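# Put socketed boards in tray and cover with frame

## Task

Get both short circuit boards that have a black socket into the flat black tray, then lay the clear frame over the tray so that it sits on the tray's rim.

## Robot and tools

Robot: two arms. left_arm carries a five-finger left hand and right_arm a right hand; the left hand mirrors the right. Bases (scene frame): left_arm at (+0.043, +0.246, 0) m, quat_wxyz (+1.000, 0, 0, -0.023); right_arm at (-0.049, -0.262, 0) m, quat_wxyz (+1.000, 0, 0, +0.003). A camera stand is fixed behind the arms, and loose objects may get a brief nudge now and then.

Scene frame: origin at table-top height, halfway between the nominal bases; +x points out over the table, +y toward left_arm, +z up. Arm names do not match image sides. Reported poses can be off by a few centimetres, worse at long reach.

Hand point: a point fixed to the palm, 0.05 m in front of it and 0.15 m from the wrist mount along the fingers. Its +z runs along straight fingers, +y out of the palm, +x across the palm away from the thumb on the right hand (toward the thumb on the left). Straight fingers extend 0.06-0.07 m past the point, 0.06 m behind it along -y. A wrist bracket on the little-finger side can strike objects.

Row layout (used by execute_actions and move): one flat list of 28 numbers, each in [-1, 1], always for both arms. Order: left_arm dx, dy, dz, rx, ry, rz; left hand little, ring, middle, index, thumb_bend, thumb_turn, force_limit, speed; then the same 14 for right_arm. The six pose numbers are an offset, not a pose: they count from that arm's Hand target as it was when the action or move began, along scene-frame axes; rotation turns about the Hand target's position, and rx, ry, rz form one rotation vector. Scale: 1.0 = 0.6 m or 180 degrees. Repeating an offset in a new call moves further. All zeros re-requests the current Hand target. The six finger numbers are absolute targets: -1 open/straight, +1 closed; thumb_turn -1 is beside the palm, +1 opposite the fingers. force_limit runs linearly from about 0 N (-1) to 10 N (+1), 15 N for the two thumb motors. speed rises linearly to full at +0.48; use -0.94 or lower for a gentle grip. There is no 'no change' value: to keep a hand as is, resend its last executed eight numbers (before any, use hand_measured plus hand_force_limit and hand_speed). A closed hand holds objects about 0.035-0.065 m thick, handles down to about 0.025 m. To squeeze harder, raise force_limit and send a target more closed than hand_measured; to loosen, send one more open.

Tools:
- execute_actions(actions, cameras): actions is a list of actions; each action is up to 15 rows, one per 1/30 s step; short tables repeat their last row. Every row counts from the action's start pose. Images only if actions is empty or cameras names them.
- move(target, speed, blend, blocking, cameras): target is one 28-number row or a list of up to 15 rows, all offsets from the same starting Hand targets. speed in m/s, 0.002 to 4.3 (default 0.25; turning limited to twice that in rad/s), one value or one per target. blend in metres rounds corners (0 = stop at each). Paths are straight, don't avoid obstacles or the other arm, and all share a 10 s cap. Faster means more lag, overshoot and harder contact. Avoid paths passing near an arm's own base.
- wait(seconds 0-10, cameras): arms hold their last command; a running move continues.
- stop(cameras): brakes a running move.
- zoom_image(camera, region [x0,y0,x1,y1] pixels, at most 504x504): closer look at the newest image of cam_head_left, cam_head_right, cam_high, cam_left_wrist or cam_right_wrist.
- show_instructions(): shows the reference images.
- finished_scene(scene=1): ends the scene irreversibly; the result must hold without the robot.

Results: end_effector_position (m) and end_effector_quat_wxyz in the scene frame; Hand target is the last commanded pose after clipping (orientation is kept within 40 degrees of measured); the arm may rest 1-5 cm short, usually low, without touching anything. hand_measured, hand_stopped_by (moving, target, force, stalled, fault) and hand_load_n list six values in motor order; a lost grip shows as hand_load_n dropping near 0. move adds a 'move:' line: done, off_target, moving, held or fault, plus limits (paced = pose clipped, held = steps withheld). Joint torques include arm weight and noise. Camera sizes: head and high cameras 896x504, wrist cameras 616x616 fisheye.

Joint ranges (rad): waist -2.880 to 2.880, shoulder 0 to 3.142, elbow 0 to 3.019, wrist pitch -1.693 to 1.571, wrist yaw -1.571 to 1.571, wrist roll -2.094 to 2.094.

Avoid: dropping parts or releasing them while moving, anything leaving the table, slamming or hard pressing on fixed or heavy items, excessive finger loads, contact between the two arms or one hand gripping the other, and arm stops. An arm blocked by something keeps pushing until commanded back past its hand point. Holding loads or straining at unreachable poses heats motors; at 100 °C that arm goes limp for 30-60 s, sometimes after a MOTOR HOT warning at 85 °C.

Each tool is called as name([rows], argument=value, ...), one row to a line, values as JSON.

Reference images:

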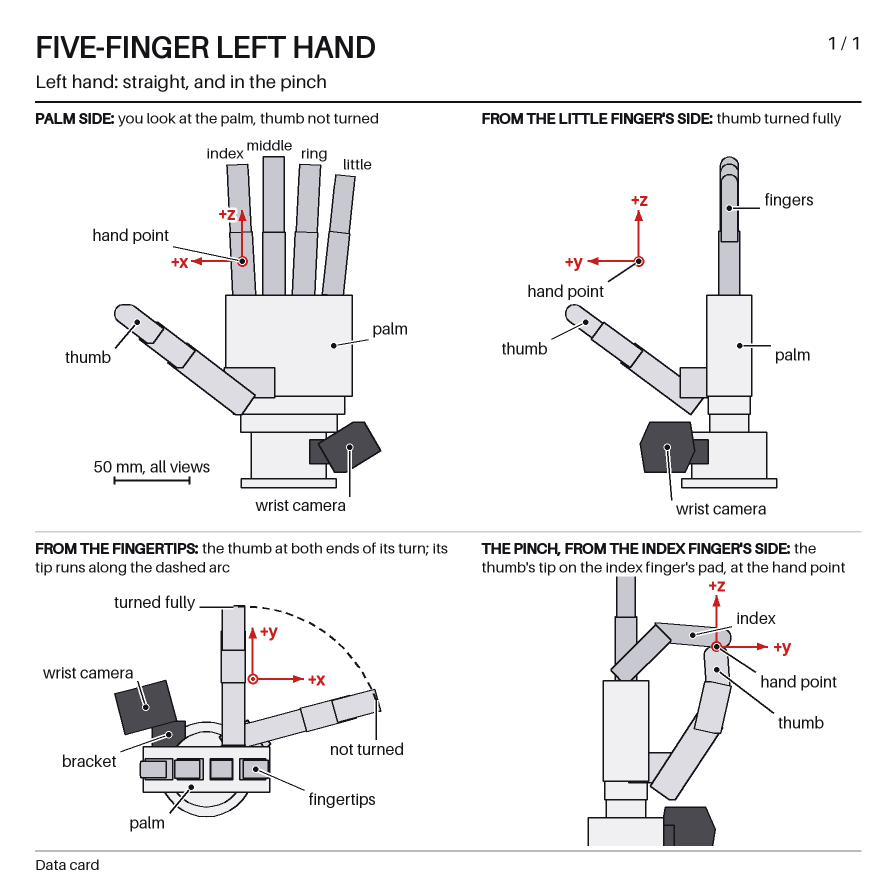

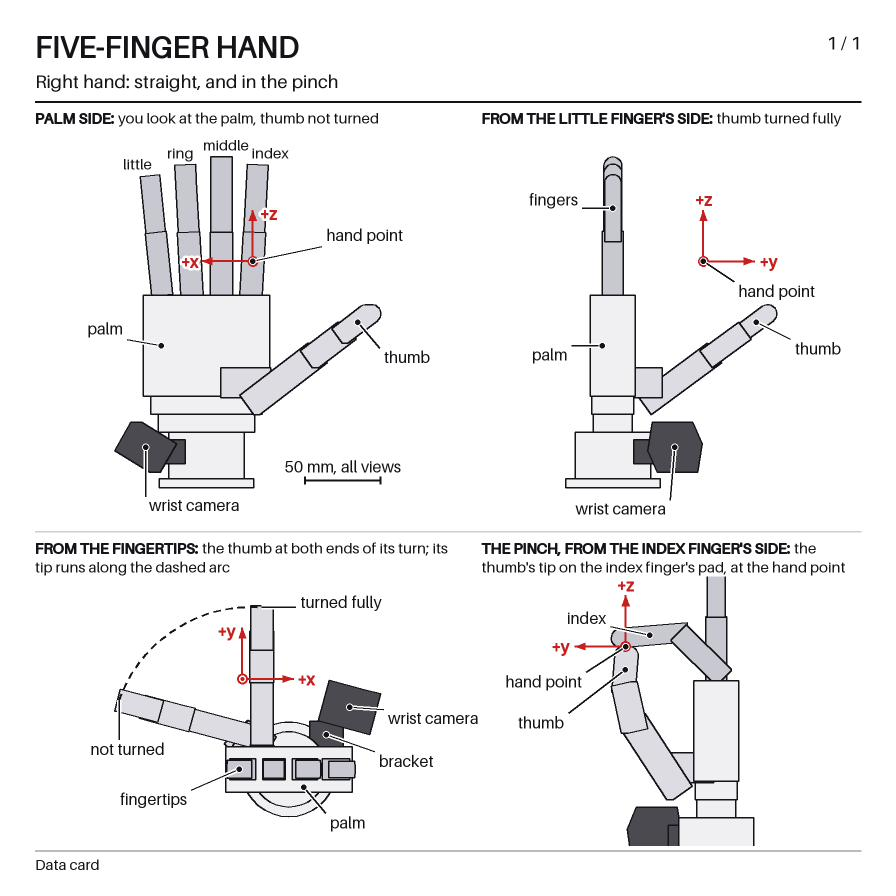

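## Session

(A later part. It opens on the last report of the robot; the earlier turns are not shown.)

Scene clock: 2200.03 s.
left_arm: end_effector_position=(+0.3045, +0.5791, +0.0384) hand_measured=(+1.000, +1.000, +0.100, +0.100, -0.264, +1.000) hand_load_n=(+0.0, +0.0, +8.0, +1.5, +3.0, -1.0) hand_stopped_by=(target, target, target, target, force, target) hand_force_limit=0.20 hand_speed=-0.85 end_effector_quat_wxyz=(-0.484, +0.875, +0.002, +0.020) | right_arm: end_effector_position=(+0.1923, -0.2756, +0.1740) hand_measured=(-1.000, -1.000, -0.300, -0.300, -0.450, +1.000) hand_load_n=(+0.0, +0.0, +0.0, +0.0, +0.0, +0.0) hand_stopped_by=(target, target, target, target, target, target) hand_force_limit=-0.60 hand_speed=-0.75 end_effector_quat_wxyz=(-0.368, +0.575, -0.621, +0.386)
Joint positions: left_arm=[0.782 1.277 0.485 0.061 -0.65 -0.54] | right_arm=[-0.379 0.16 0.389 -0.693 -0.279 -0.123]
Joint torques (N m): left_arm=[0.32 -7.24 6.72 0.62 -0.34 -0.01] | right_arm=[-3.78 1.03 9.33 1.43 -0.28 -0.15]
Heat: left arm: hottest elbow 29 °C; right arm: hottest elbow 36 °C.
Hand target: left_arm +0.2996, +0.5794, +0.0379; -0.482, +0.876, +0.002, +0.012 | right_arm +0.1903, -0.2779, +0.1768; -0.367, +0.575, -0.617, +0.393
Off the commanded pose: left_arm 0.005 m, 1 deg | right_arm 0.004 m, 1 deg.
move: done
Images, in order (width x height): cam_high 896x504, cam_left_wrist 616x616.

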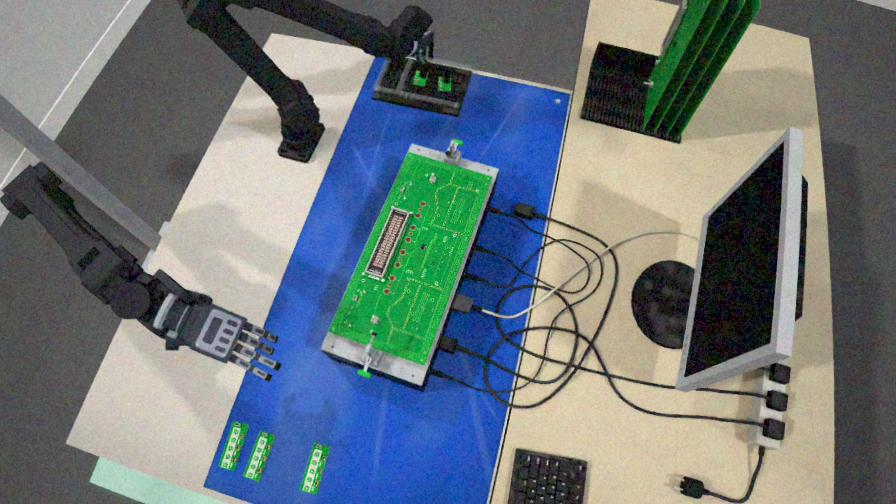

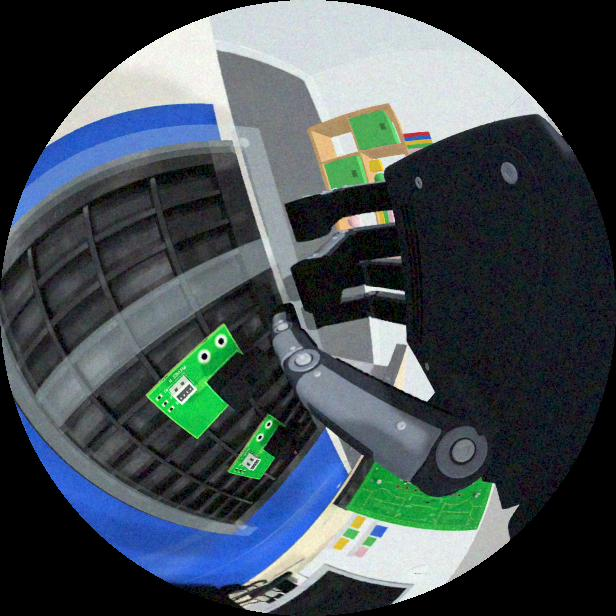

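move([
  [0.023, -0.012, 0.055, 0, 0, 0, 1, 1, 0.1, 0.1, 0.0, 1, 0.2, -0.85, 0, 0, 0, 0, 0, 0, -1, -1, -0.3, -0.3, -0.45, 1, -0.6, -0.75],
  [0.008, 0.0, 0.018, 0, 0, 0, 1, 1, 0.1, 0.1, 0.0, 1, 0.2, -0.85, 0, 0, 0, 0, 0, 0, -1, -1, -0.3, -0.3, -0.45, 1, -0.6, -0.75],
], speed=0.04, cameras=["cam_left_wrist", "cam_high"])

zoom_image(camera="cam_left_wrist", region=[190, 100, 290, 200])

zoom_image(camera="cam_left_wrist", region=[210, 480, 290, 560])

Scene clock: 2242.07 s.
left_arm: end_effector_position=(+0.3021, +0.5684, +0.0429) hand_measured=(+1.000, +1.000, +0.100, +0.100, -0.264, +1.000) hand_load_n=(+0.0, +0.0, +6.0, +1.5, +5.5, +0.0) hand_stopped_by=(target, target, target, target, force, target) hand_force_limit=0.20 hand_speed=-0.85 end_effector_quat_wxyz=(-0.473, +0.881, -0.004, +0.009) | right_arm: end_effector_position=(+0.1923, -0.2756, +0.1740) hand_measured=(-1.000, -1.000, -0.300, -0.300, -0.450, +1.000) hand_load_n=(+0.0, +0.0, +0.0, +0.0, +0.0, +0.0) hand_stopped_by=(target, target, target, target, target, target) hand_force_limit=-0.60 hand_speed=-0.75 end_effector_quat_wxyz=(-0.368, +0.575, -0.621, +0.386)
Joint positions: left_arm=[0.761 1.241 0.497 -0.034 -0.664 -0.56] | right_arm=[-0.379 0.16 0.389 -0.693 -0.279 -0.123]
Joint torques (N m): left_arm=[1.61 -5.6 7.92 2.4 -0.22 0.09] | right_arm=[-3.96 2.08 9.11 1.42 -0.26 -0.14]
Heat: left arm: hottest elbow 30 °C; right arm: hottest elbow 36 °C.
Hand target: left_arm +0.3045, +0.5795, +0.0488; -0.482, +0.876, +0.002, +0.012 | right_arm +0.1903, -0.2779, +0.1768; -0.367, +0.575, -0.617, +0.393
Off the commanded pose: left_arm 0.013 m, 1 deg | right_arm 0.004 m, 1 deg.
move: off_target (left_arm)
Images, in order (width x height): cam_high 896x504, cam_left_wrist 616x616.

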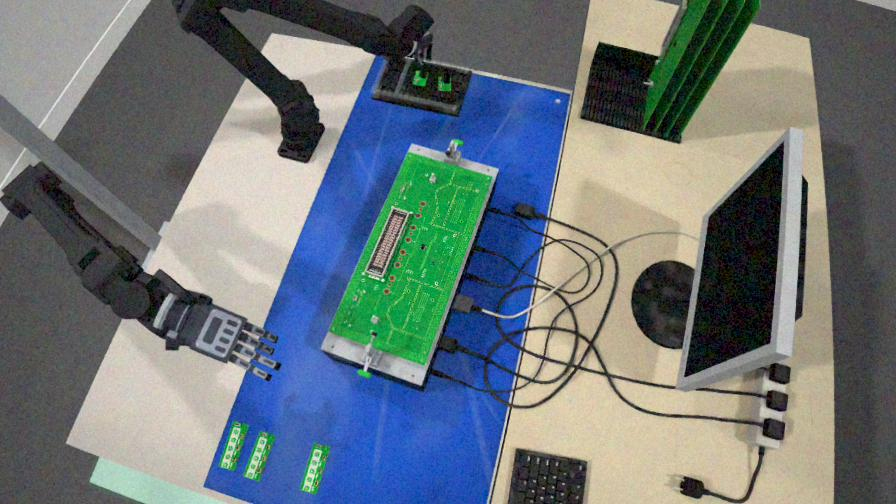

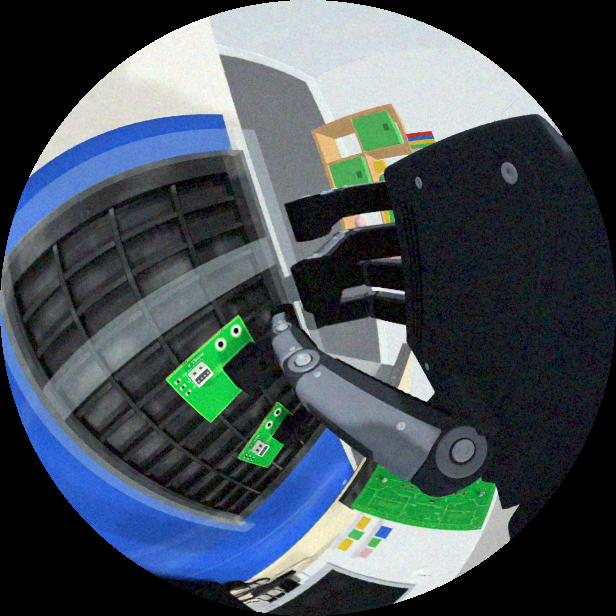

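Scaled by 5.040 from the camera's 616x616 image, which has a finer 880x880 frame.

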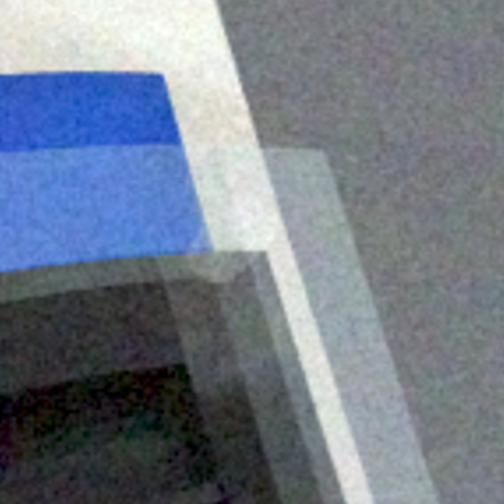

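Scaled by 6.300 from the camera's 616x616 image, which has a finer 880x880 frame.

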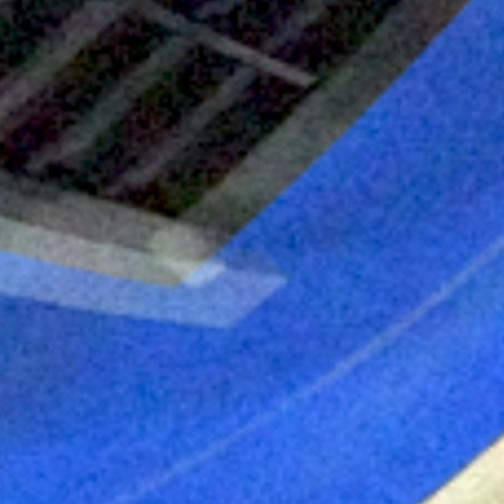

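move([
  [0.03, -0.018, 0.02, 0, 0, 0, 1, 1, 0.1, 0.1, 0.0, 1, 0.2, -0.85, 0, 0, 0, 0, 0, 0, -1, -1, -0.3, -0.3, -0.45, 1, -0.6, -0.75],
  [0.008, 0.004, -0.005, 0, 0, 0, 1, 1, 0.1, 0.1, 0.0, 1, 0.2, -0.85, 0, 0, 0, 0, 0, 0, -1, -1, -0.3, -0.3, -0.45, 1, -0.6, -0.75],
], speed=0.04, cameras=["cam_left_wrist", "cam_high"])

zoom_image(camera="cam_left_wrist", region=[190, 100, 290, 200])

zoom_image(camera="cam_left_wrist", region=[210, 480, 290, 560])

Scene clock: 2261.13 s.
left_arm: end_effector_position=(+0.3070, +0.5680, +0.0409) hand_measured=(+1.000, +1.000, +0.100, +0.100, -0.264, +1.000) hand_load_n=(+0.0, +0.0, +5.0, +1.5, +5.5, +0.0) hand_stopped_by=(target, target, target, target, force, target) hand_force_limit=0.20 hand_speed=-0.85 end_effector_quat_wxyz=(-0.473, +0.881, -0.006, +0.010) | right_arm: end_effector_position=(+0.1923, -0.2756, +0.1740) hand_measured=(-1.000, -1.000, -0.300, -0.300, -0.450, +1.000) hand_load_n=(+0.0, +0.0, +0.0, +0.0, +0.0, +0.0) hand_stopped_by=(target, target, target, target, target, target) hand_force_limit=-0.60 hand_speed=-0.75 end_effector_quat_wxyz=(-0.368, +0.575, -0.621, +0.386)
Joint positions: left_arm=[0.752 1.255 0.501 -0.025 -0.667 -0.564] | right_arm=[-0.379 0.16 0.389 -0.693 -0.279 -0.123]
Joint torques (N m): left_arm=[2.08 -5.13 8.12 2.5 -0.22 0.06] | right_arm=[-3.66 1.26 9.2 1.33 -0.27 -0.15]
Heat: left arm: hottest elbow 30 °C; right arm: hottest elbow 36 °C.
Hand target: left_arm +0.3092, +0.5819, +0.0458; -0.483, +0.876, +0.002, +0.012 | right_arm +0.1903, -0.2779, +0.1768; -0.367, +0.575, -0.617, +0.393
Off the commanded pose: left_arm 0.015 m, 1 deg | right_arm 0.004 m, 1 deg.
move: off_target (left_arm)
Images, in order (width x height): cam_high 896x504, cam_left_wrist 616x616.

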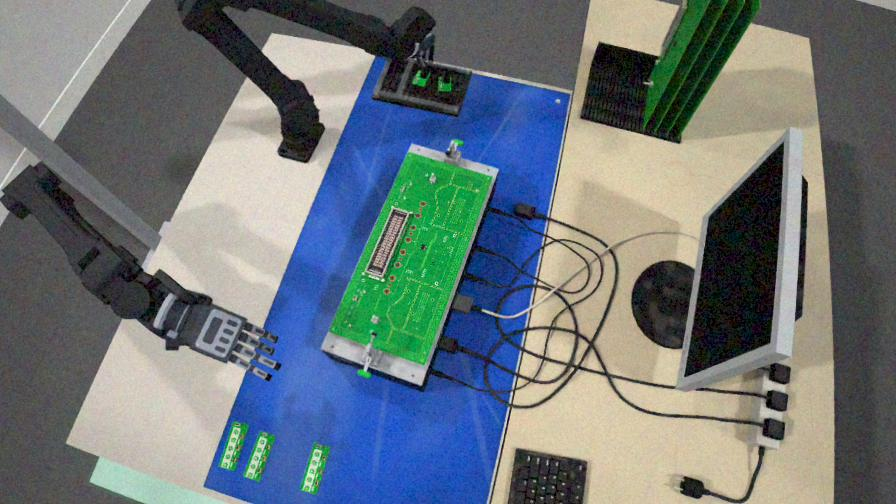

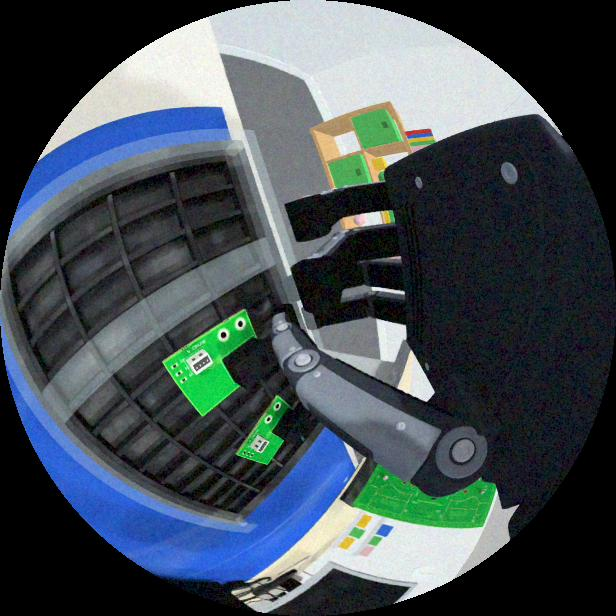

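Scaled by 5.040 from the camera's 616x616 image, which has a finer 880x880 frame.

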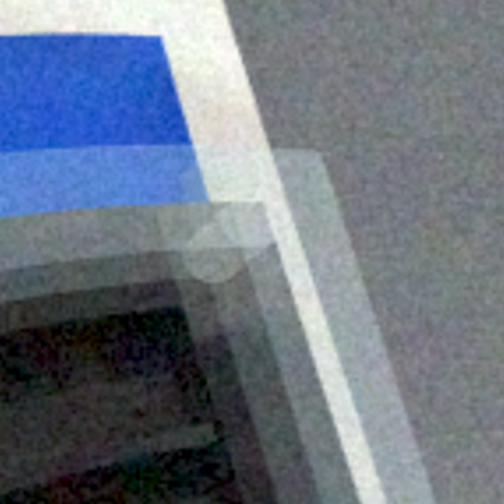

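Scaled by 6.300 from the camera's 616x616 image, which has a finer 880x880 frame.

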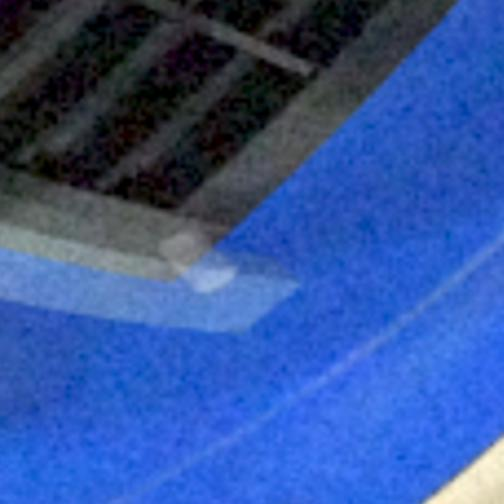

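move(target=[-0.002, 0.002, -0.0067, 0, 0, 0, 1, 1, 0.1, 0.1, 0.0, 1, 0.2, -0.85, 0, 0, 0, 0, 0, 0, -1, -1, -0.3, -0.3, -0.45, 1, -0.6, -0.75], speed=0.04)

move(target=[0, 0, -0.005, 0, 0, 0, 1, 1, 0.1, 0.1, 0.0, 1, 0.2, -0.85, 0, 0, 0, 0, 0, 0, -1, -1, -0.3, -0.3, -0.45, 1, -0.6, -0.75], speed=0.04, cameras=["cam_left_wrist"])

zoom_image(camera="cam_left_wrist", region=[190, 100, 290, 200])

zoom_image(camera="cam_left_wrist", region=[210, 480, 290, 560])

zoom_image(camera="cam_left_wrist", region=[180, 260, 320, 400])

Scene clock: 2282.80 s.
left_arm: end_effector_position=(+0.3083, +0.5726, +0.0408) hand_measured=(+1.000, +1.000, +0.100, +0.100, -0.264, +1.000) hand_load_n=(+0.0, +0.0, +6.0, +2.5, +4.5, +0.0) hand_stopped_by=(target, target, target, target, force, target) hand_force_limit=0.20 hand_speed=-0.85 end_effector_quat_wxyz=(-0.477, +0.879, -0.003, +0.014) | right_arm: end_effector_position=(+0.1923, -0.2756, +0.1740) hand_measured=(-1.000, -1.000, -0.300, -0.300, -0.450, +1.000) hand_load_n=(+0.0, +0.0, +0.0, +0.0, +0.0, +0.0) hand_stopped_by=(target, target, target, target, target, target) hand_force_limit=-0.60 hand_speed=-0.75 end_effector_quat_wxyz=(-0.368, +0.575, -0.621, +0.386)
Joint positions: left_arm=[0.759 1.266 0.501 0.002 -0.664 -0.557] | right_arm=[-0.379 0.16 0.389 -0.693 -0.279 -0.123]
Joint torques (N m): left_arm=[1.14 -5.01 7.51 2.26 -0.14 0.04] | right_arm=[-3.84 1.61 9.21 1.48 -0.26 -0.12]
Heat: left arm: hottest elbow 30 °C; right arm: hottest elbow 36 °C.
Hand target: left_arm +0.3081, +0.5831, +0.0419; -0.483, +0.876, +0.002, +0.012 | right_arm +0.1903, -0.2779, +0.1768; -0.367, +0.575, -0.617, +0.393
Off the commanded pose: left_arm 0.011 m, 1 deg | right_arm 0.004 m, 1 deg.
move: off_target (left_arm)

Scene clock: 2283.80 s.
left_arm: end_effector_position=(+0.3086, +0.5747, +0.0390) hand_measured=(+1.000, +1.000, +0.100, +0.100, -0.264, +1.000) hand_load_n=(+0.0, +0.0, +7.0, +2.5, +3.5, +0.0) hand_stopped_by=(target, target, target, target, force, target) hand_force_limit=0.20 hand_speed=-0.85 end_effector_quat_wxyz=(-0.478, +0.878, -0.001, +0.014) | right_arm: end_effector_position=(+0.1923, -0.2756, +0.1740) hand_measured=(-1.000, -1.000, -0.300, -0.300, -0.450, +1.000) hand_load_n=(+0.0, +0.0, +0.0, +0.0, +0.0, +0.0) hand_stopped_by=(target, target, target, target, target, target) hand_force_limit=-0.60 hand_speed=-0.75 end_effector_quat_wxyz=(-0.368, +0.575, -0.621, +0.386)
Joint positions: left_arm=[0.763 1.277 0.501 0.016 -0.664 -0.557] | right_arm=[-0.379 0.16 0.389 -0.693 -0.279 -0.123]
Joint torques (N m): left_arm=[0.56 -5.36 7.42 2.24 -0.15 0.05] | right_arm=[-4.54 2.2 9.11 1.55 -0.28 -0.12]
Heat: left arm: hottest elbow 30 °C; right arm: hottest elbow 36 °C.
Hand target: left_arm +0.3080, +0.5831, +0.0387; -0.482, +0.876, +0.002, +0.012 | right_arm +0.1903, -0.2779, +0.1768; -0.367, +0.575, -0.617, +0.393
Off the commanded pose: left_arm 0.008 m, 1 deg | right_arm 0.004 m, 1 deg.
move: done
Images, in order (width x height): cam_left_wrist 616x616.

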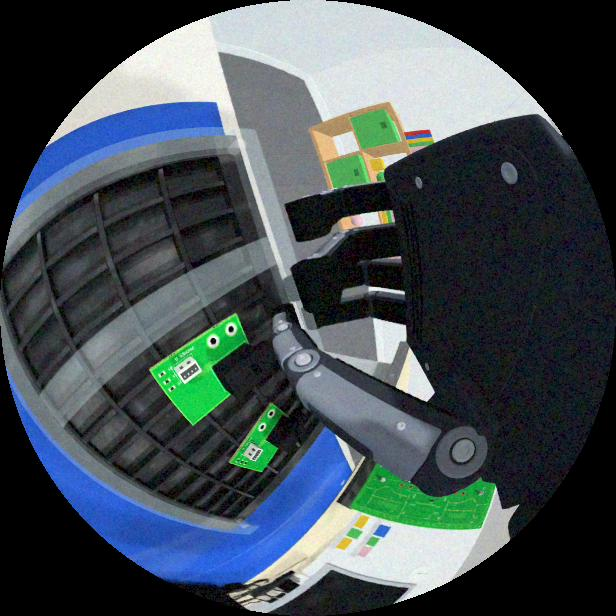

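Scaled by 5.040 from the camera's 616x616 image, which has a finer 880x880 frame.

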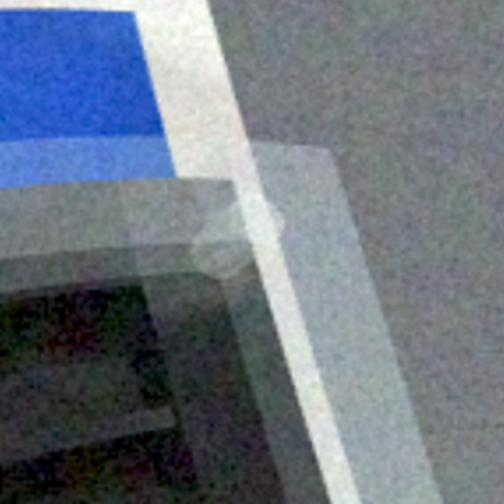

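Scaled by 6.300 from the camera's 616x616 image, which has a finer 880x880 frame.

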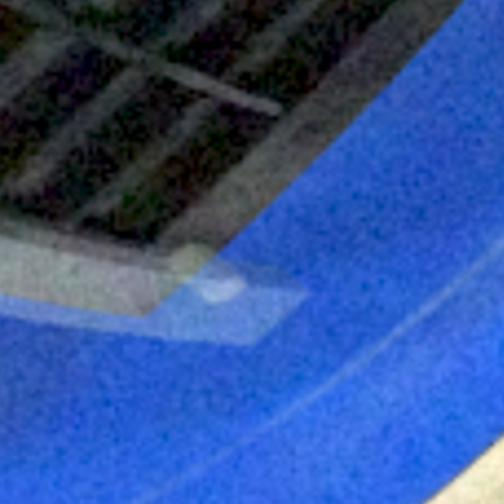

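Scaled by 3.600 from the camera's 616x616 image, which has a finer 880x880 frame.

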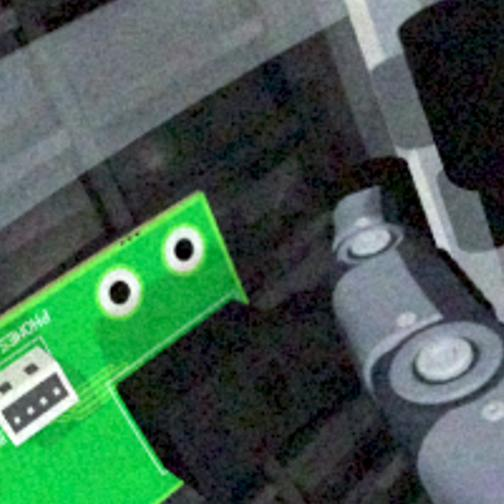

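move([
  [0.0203, -0.0238, 0.0347, 0, 0, 0, 1, 1, 0.1, 0.1, 0.0, 1, 0.2, -0.85, 0, 0, 0, 0, 0, 0, -1, -1, -0.3, -0.3, -0.45, 1, -0.6, -0.75],
  [-0.0017, -0.0018, 0.0097, 0, 0, 0, 1, 1, 0.1, 0.1, 0.0, 1, 0.2, -0.85, 0, 0, 0, 0, 0, 0, -1, -1, -0.3, -0.3, -0.45, 1, -0.6, -0.75],
], speed=0.04, cameras=["cam_left_wrist"])

zoom_image(camera="cam_left_wrist", region=[190, 100, 290, 200])

zoom_image(camera="cam_left_wrist", region=[210, 480, 290, 560])

Scene clock: 2310.13 s.
left_arm: end_effector_position=(+0.3069, +0.5714, +0.0412) hand_measured=(+1.000, +1.000, +0.100, +0.100, -0.264, +1.000) hand_load_n=(+0.0, +0.0, +6.5, +2.5, +5.0, +0.0) hand_stopped_by=(target, target, target, target, force, target) hand_force_limit=0.20 hand_speed=-0.85 end_effector_quat_wxyz=(-0.474, +0.881, -0.003, +0.012) | right_arm: end_effector_position=(+0.1923, -0.2756, +0.1740) hand_measured=(-1.000, -1.000, -0.300, -0.300, -0.450, +1.000) hand_load_n=(+0.0, +0.0, +0.0, +0.0, +0.0, +0.0) hand_stopped_by=(target, target, target, target, target, target) hand_force_limit=-0.60 hand_speed=-0.75 end_effector_quat_wxyz=(-0.368, +0.575, -0.621, +0.386)
Joint positions: left_arm=[0.76 1.261 0.504 -0.016 -0.662 -0.561] | right_arm=[-0.379 0.16 0.389 -0.693 -0.279 -0.123]
Joint torques (N m): left_arm=[1.2 -5.95 7.53 2.5 -0.16 0.1] | right_arm=[-4.19 1.9 8.99 1.28 -0.23 -0.19]
Heat: left arm: hottest elbow 30 °C; right arm: hottest elbow 36 °C.
Hand target: left_arm +0.3070, +0.5821, +0.0446; -0.483, +0.876, +0.002, +0.012 | right_arm +0.1903, -0.2779, +0.1768; -0.367, +0.575, -0.617, +0.393
Off the commanded pose: left_arm 0.011 m, 1 deg | right_arm 0.004 m, 1 deg.
move: off_target (left_arm)
Images, in order (width x height): cam_left_wrist 616x616.

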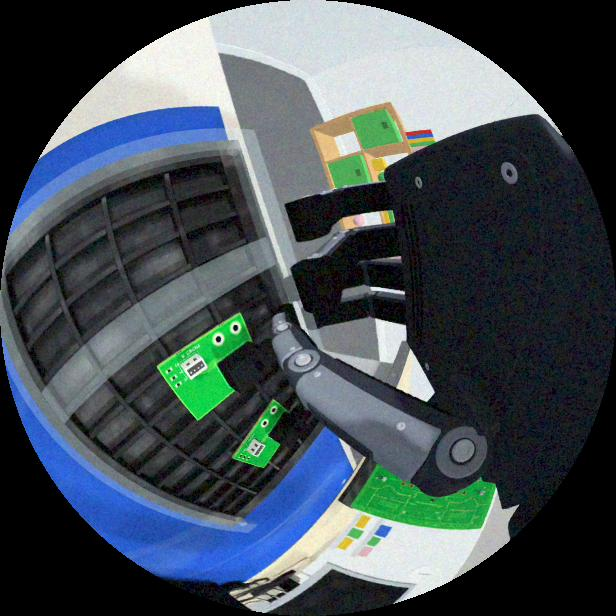

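Scaled by 5.040 from the camera's 616x616 image, which has a finer 880x880 frame.

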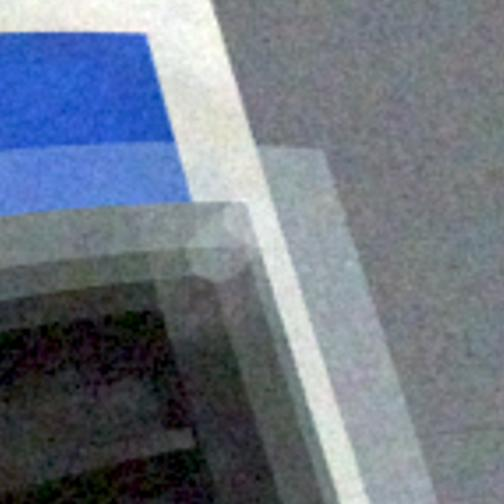

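Scaled by 6.300 from the camera's 616x616 image, which has a finer 880x880 frame.

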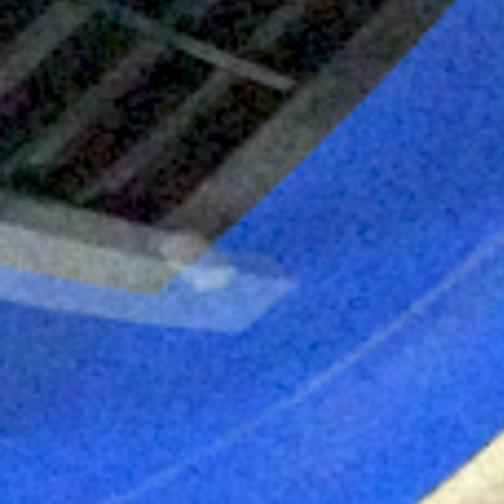

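move(target=[0, 0, 0, 0, 0, 0, 1, 1, 0.1, 0.1, -0.34, 1, 0.2, -0.85, 0, 0, 0, 0, 0, 0, -1, -1, -0.3, -0.3, -0.45, 1, -0.6, -0.75], speed=0.04, cameras=["cam_left_wrist", "cam_high"])

zoom_image(camera="cam_left_wrist", region=[190, 100, 290, 200])

zoom_image(camera="cam_left_wrist", region=[180, 230, 340, 390])

Scene clock: 2331.13 s.
left_arm: end_effector_position=(+0.3065, +0.5718, +0.0410) hand_measured=(+1.000, +1.000, +0.100, +0.100, -0.340, +1.000) hand_load_n=(+0.0, +0.0, +0.0, +0.0, +0.0, +0.0) hand_stopped_by=(target, target, target, target, target, target) hand_force_limit=0.20 hand_speed=-0.85 end_effector_quat_wxyz=(-0.474, +0.880, -0.004, +0.011) | right_arm: end_effector_position=(+0.1923, -0.2756, +0.1740) hand_measured=(-1.000, -1.000, -0.300, -0.300, -0.450, +1.000) hand_load_n=(+0.0, +0.0, +0.0, +0.0, +0.0, +0.0) hand_stopped_by=(target, target, target, target, target, target) hand_force_limit=-0.60 hand_speed=-0.75 end_effector_quat_wxyz=(-0.368, +0.575, -0.621, +0.386)
Joint positions: left_arm=[0.761 1.262 0.504 -0.015 -0.662 -0.558] | right_arm=[-0.379 0.16 0.389 -0.693 -0.279 -0.123]
Joint torques (N m): left_arm=[0.97 -5.25 7.54 2.4 -0.2 0.07] | right_arm=[-4.19 1.61 9.09 1.37 -0.26 -0.13]
Heat: left arm: hottest elbow 29 °C; right arm: hottest elbow 36 °C.
Hand target: left_arm +0.3070, +0.5821, +0.0446; -0.483, +0.876, +0.002, +0.012 | right_arm +0.1903, -0.2779, +0.1768; -0.367, +0.575, -0.617, +0.393
Off the commanded pose: left_arm 0.011 m, 1 deg | right_arm 0.004 m, 1 deg.
move: off_target (left_arm)
Images, in order (width x height): cam_high 896x504, cam_left_wrist 616x616.

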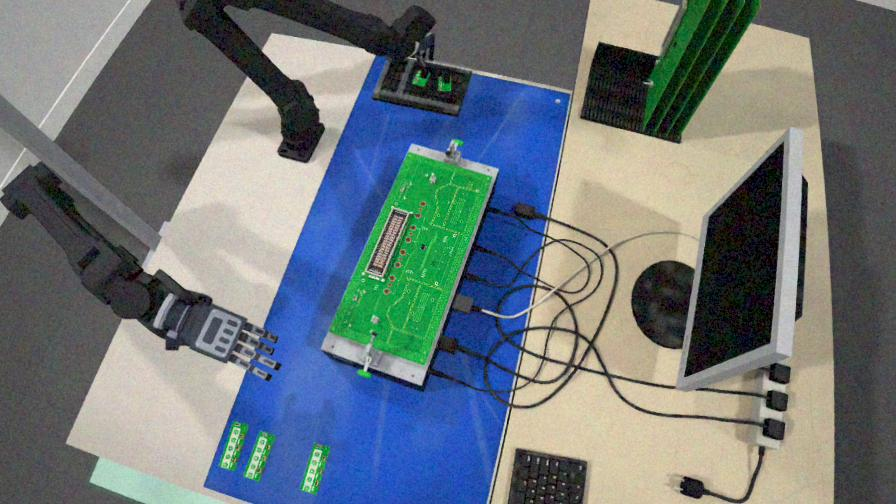

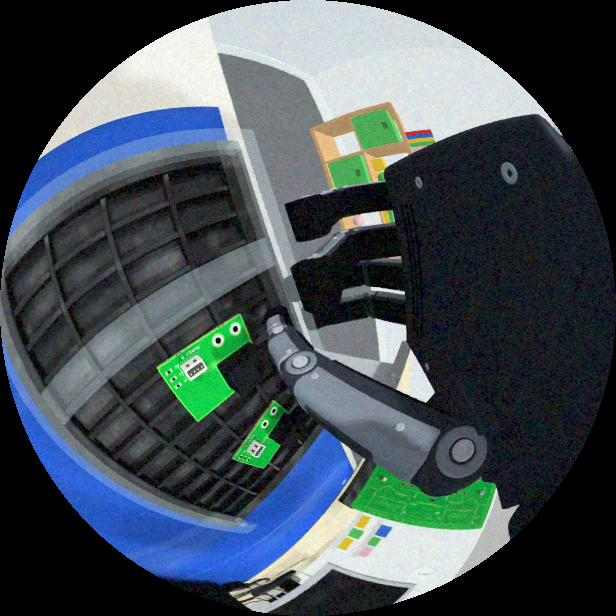

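Scaled by 5.040 from the camera's 616x616 image, which has a finer 880x880 frame.

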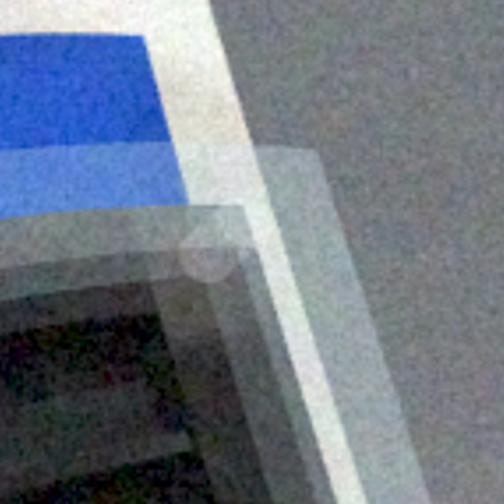

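Scaled by 3.150 from the camera's 616x616 image, which has a finer 880x880 frame.

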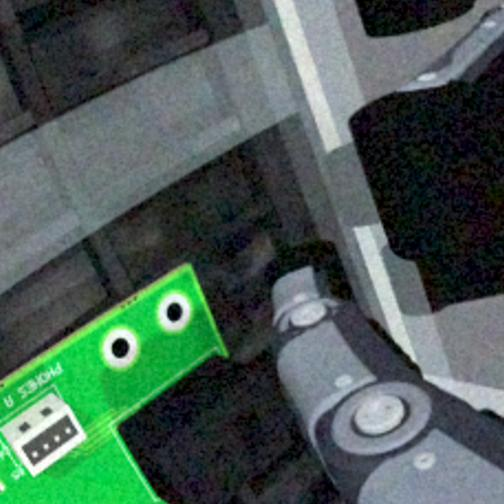

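move(target=[0, 0, 0, 0, 0, 0, 1, 1, -0.15, -0.15, -0.38, 1, 0.2, -0.7, 0, 0, 0, 0, 0, 0, -1, -1, -0.3, -0.3, -0.45, 1, -0.6, -0.75], speed=0.04, cameras=["cam_left_wrist"])

zoom_image(camera="cam_left_wrist", region=[190, 100, 290, 200])

Scene clock: 2336.63 s.
left_arm: end_effector_position=(+0.3065, +0.5718, +0.0410) hand_measured=(+1.000, +1.000, -0.150, -0.150, -0.380, +1.000) hand_load_n=(+0.0, +0.0, +0.0, +0.0, +0.0, +0.0) hand_stopped_by=(target, target, target, target, target, target) hand_force_limit=0.20 hand_speed=-0.70 end_effector_quat_wxyz=(-0.474, +0.880, -0.004, +0.011) | right_arm: end_effector_position=(+0.1923, -0.2756, +0.1740) hand_measured=(-1.000, -1.000, -0.300, -0.300, -0.450, +1.000) hand_load_n=(+0.0, -0.5, +0.0, +0.0, +0.0, +0.0) hand_stopped_by=(target, target, target, target, target, target) hand_force_limit=-0.60 hand_speed=-0.75 end_effector_quat_wxyz=(-0.368, +0.575, -0.621, +0.386)
Joint positions: left_arm=[0.761 1.262 0.504 -0.015 -0.662 -0.558] | right_arm=[-0.379 0.16 0.389 -0.693 -0.279 -0.123]
Joint torques (N m): left_arm=[0.85 -5.83 7.39 2.39 -0.19 0.03] | right_arm=[-3.72 1.79 9.02 1.29 -0.27 -0.11]
Heat: left arm: hottest elbow 29 °C; right arm: hottest elbow 36 °C.
Hand target: left_arm +0.3071, +0.5820, +0.0447; -0.483, +0.876, +0.002, +0.012 | right_arm +0.1903, -0.2779, +0.1768; -0.367, +0.575, -0.617, +0.393
Off the commanded pose: left_arm 0.011 m, 1 deg | right_arm 0.004 m, 1 deg.
move: off_target (left_arm)
Images, in order (width x height): cam_left_wrist 616x616.

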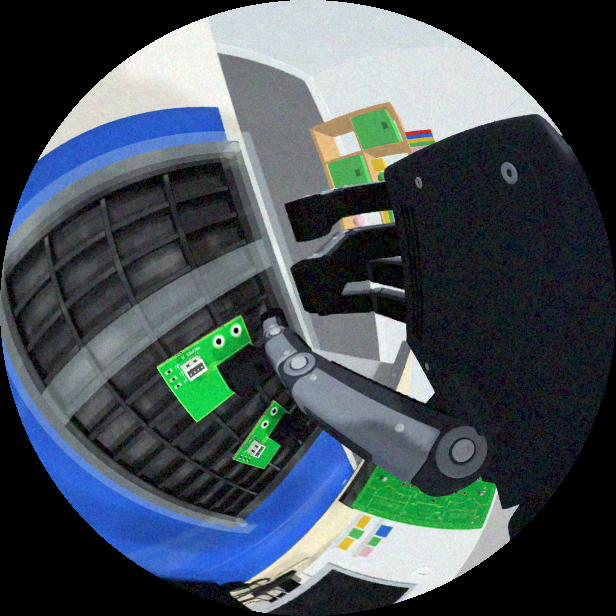

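Scaled by 5.040 from the camera's 616x616 image, which has a finer 880x880 frame.

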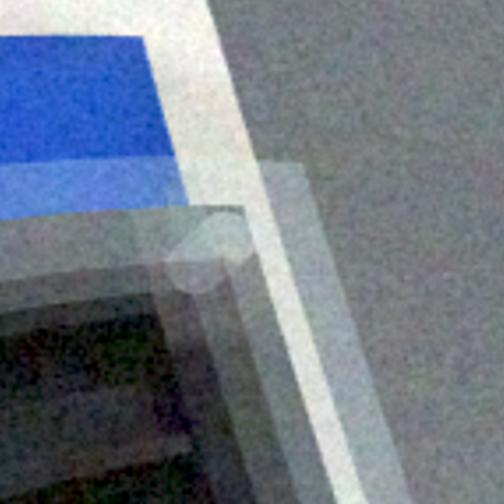

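move(target=[0, 0, 0, 0, 0, 0, 1, 1, -0.6, -0.6, -0.42, 1, 0.2, -0.5, 0, 0, 0, 0, 0, 0, -1, -1, -0.3, -0.3, -0.45, 1, -0.6, -0.75], speed=0.04, cameras=["cam_left_wrist", "cam_high"])

zoom_image(camera="cam_left_wrist", region=[180, 230, 340, 390])

Scene clock: 2350.23 s.
left_arm: end_effector_position=(+0.3063, +0.5719, +0.0409) hand_measured=(+1.000, +1.000, -0.600, -0.600, -0.420, +1.000) hand_load_n=(+0.0, +0.0, -0.5, +0.0, +0.0, +0.0) hand_stopped_by=(target, target, target, target, target, target) hand_force_limit=0.20 hand_speed=-0.50 end_effector_quat_wxyz=(-0.474, +0.880, -0.004, +0.010) | right_arm: end_effector_position=(+0.1923, -0.2756, +0.1740) hand_measured=(-1.000, -1.000, -0.300, -0.300, -0.450, +1.000) hand_load_n=(+0.0, +0.0, +0.0, +0.0, +0.0, +0.0) hand_stopped_by=(target, target, target, target, target, target) hand_force_limit=-0.60 hand_speed=-0.75 end_effector_quat_wxyz=(-0.368, +0.575, -0.621, +0.386)
Joint positions: left_arm=[0.762 1.262 0.504 -0.015 -0.662 -0.557] | right_arm=[-0.379 0.16 0.389 -0.693 -0.279 -0.123]
Joint torques (N m): left_arm=[0.91 -5.6 7.5 2.29 -0.2 0.05] | right_arm=[-3.66 1.73 9.16 1.21 -0.21 -0.16]
Heat: left arm: hottest elbow 29 °C; right arm: hottest elbow 36 °C.
Hand target: left_arm +0.3070, +0.5820, +0.0447; -0.483, +0.876, +0.002, +0.012 | right_arm +0.1903, -0.2779, +0.1768; -0.367, +0.575, -0.617, +0.393
Off the commanded pose: left_arm 0.011 m, 1 deg | right_arm 0.004 m, 1 deg.
move: off_target (left_arm)
Images, in order (width x height): cam_high 896x504, cam_left_wrist 616x616.

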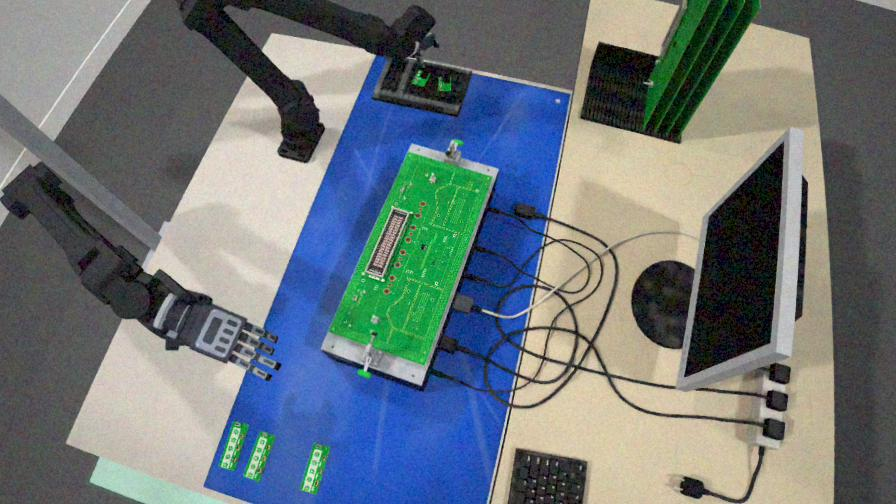

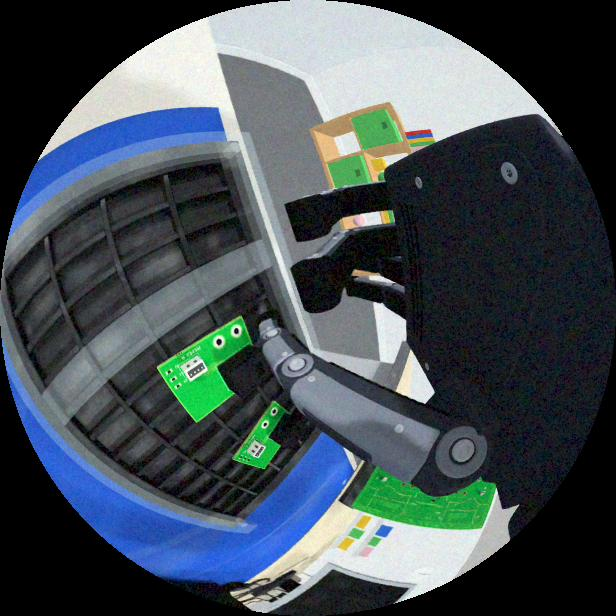

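Scaled by 3.150 from the camera's 616x616 image, which has a finer 880x880 frame.

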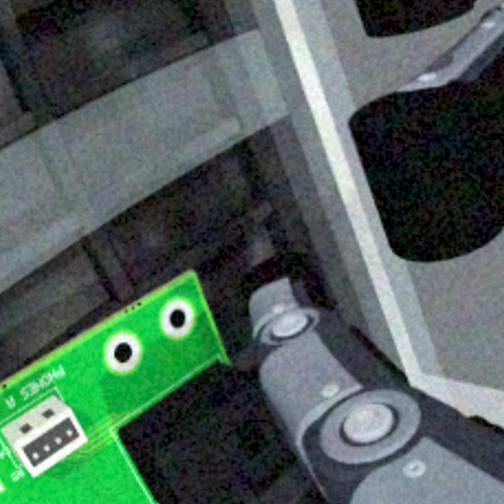

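move([
  [0.012, 0.006, 0.06, 0, 0, 0, 1, 1, -0.6, -0.6, -0.42, 1, 0.2, -0.5, 0, 0, 0, 0, 0, 0, -1, -1, -0.3, -0.3, -0.45, 1, -0.6, -0.75],
  [0.012, 0.006, 0.12, 0, 0, 0, 1, 1, -0.6, -0.6, -0.42, 1, 0.2, -0.5, 0, 0, 0, 0, 0, 0, -1, -1, -0.3, -0.3, -0.45, 1, -0.6, -0.75],
], speed=0.05, cameras=["cam_left_wrist", "cam_high"])

Scene clock: 2357.80 s.
left_arm: end_effector_position=(+0.3022, +0.5684, +0.0846) hand_measured=(+1.000, +1.000, -0.600, -0.600, -0.420, +1.000) hand_load_n=(+0.0, +0.0, +0.0, +0.0, +0.0, +0.0) hand_stopped_by=(target, target, target, target, target, target) hand_force_limit=0.20 hand_speed=-0.50 end_effector_quat_wxyz=(-0.462, +0.887, -0.011, -0.003) | right_arm: end_effector_position=(+0.1923, -0.2756, +0.1740) hand_measured=(-1.000, -1.000, -0.300, -0.300, -0.450, +1.000) hand_load_n=(-0.5, -0.5, +0.0, +0.0, +0.0, +0.0) hand_stopped_by=(target, target, target, target, target, target) hand_force_limit=-0.60 hand_speed=-0.75 end_effector_quat_wxyz=(-0.368, +0.575, -0.621, +0.386)
Joint positions: left_arm=[0.762 1.15 0.585 -0.248 -0.662 -0.557] | right_arm=[-0.379 0.16 0.389 -0.693 -0.279 -0.123]
Joint torques (N m): left_arm=[0.79 -7.71 12 0.81 -0.39 0] | right_arm=[-3.66 1.55 9.28 1.29 -0.26 -0.09]
Heat: left arm: hottest elbow 30 °C; right arm: hottest elbow 36 °C.
Hand target: left_arm +0.3142, +0.5856, +0.1166; -0.483, +0.876, +0.002, +0.012 | right_arm +0.1903, -0.2779, +0.1768; -0.367, +0.575, -0.617, +0.393
Off the commanded pose: left_arm 0.038 m, 3 deg | right_arm 0.004 m, 1 deg.
move: off_target (left_arm)
Images, in order (width x height): cam_high 896x504, cam_left_wrist 616x616.

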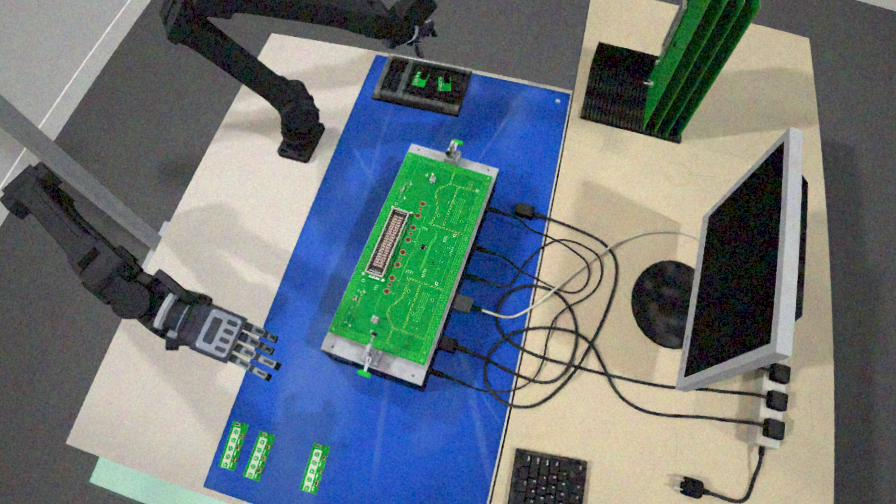

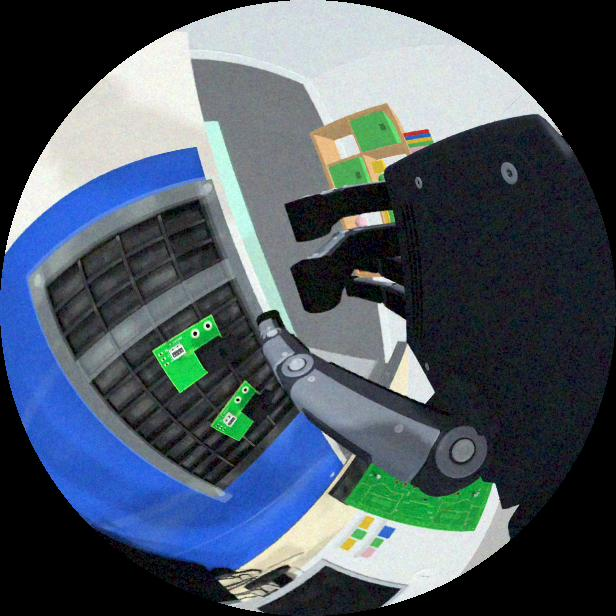

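The frame stays on the tray. Let me inspect.

zoom_image(camera="cam_left_wrist", region=[20, 160, 320, 460])

zoom_image(camera="cam_high", region=[362, 45, 482, 125])

zoom_image(camera="cam_left_wrist", region=[80, 400, 280, 520])

Scaled by 1.680 from the camera's 616x616 image, which has a finer 880x880 frame.

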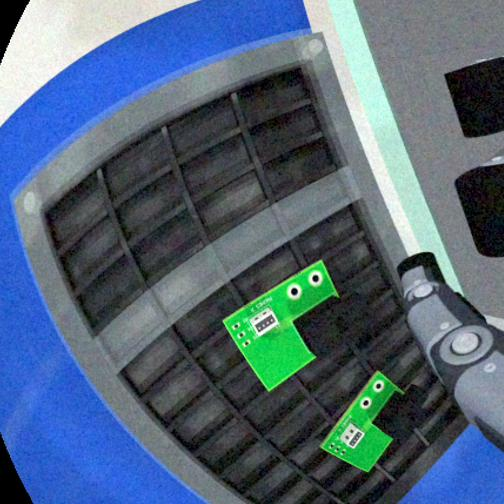

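Scaled by 4.200.

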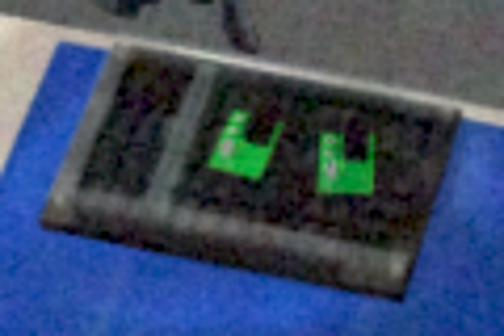

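Scaled by 2.520 from the camera's 616x616 image, which has a finer 880x880 frame.

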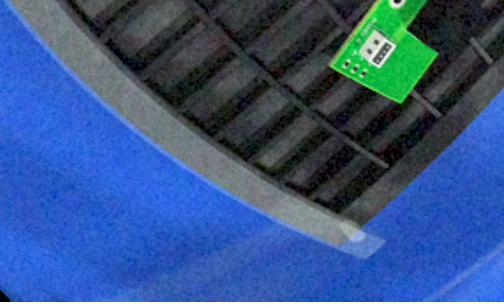

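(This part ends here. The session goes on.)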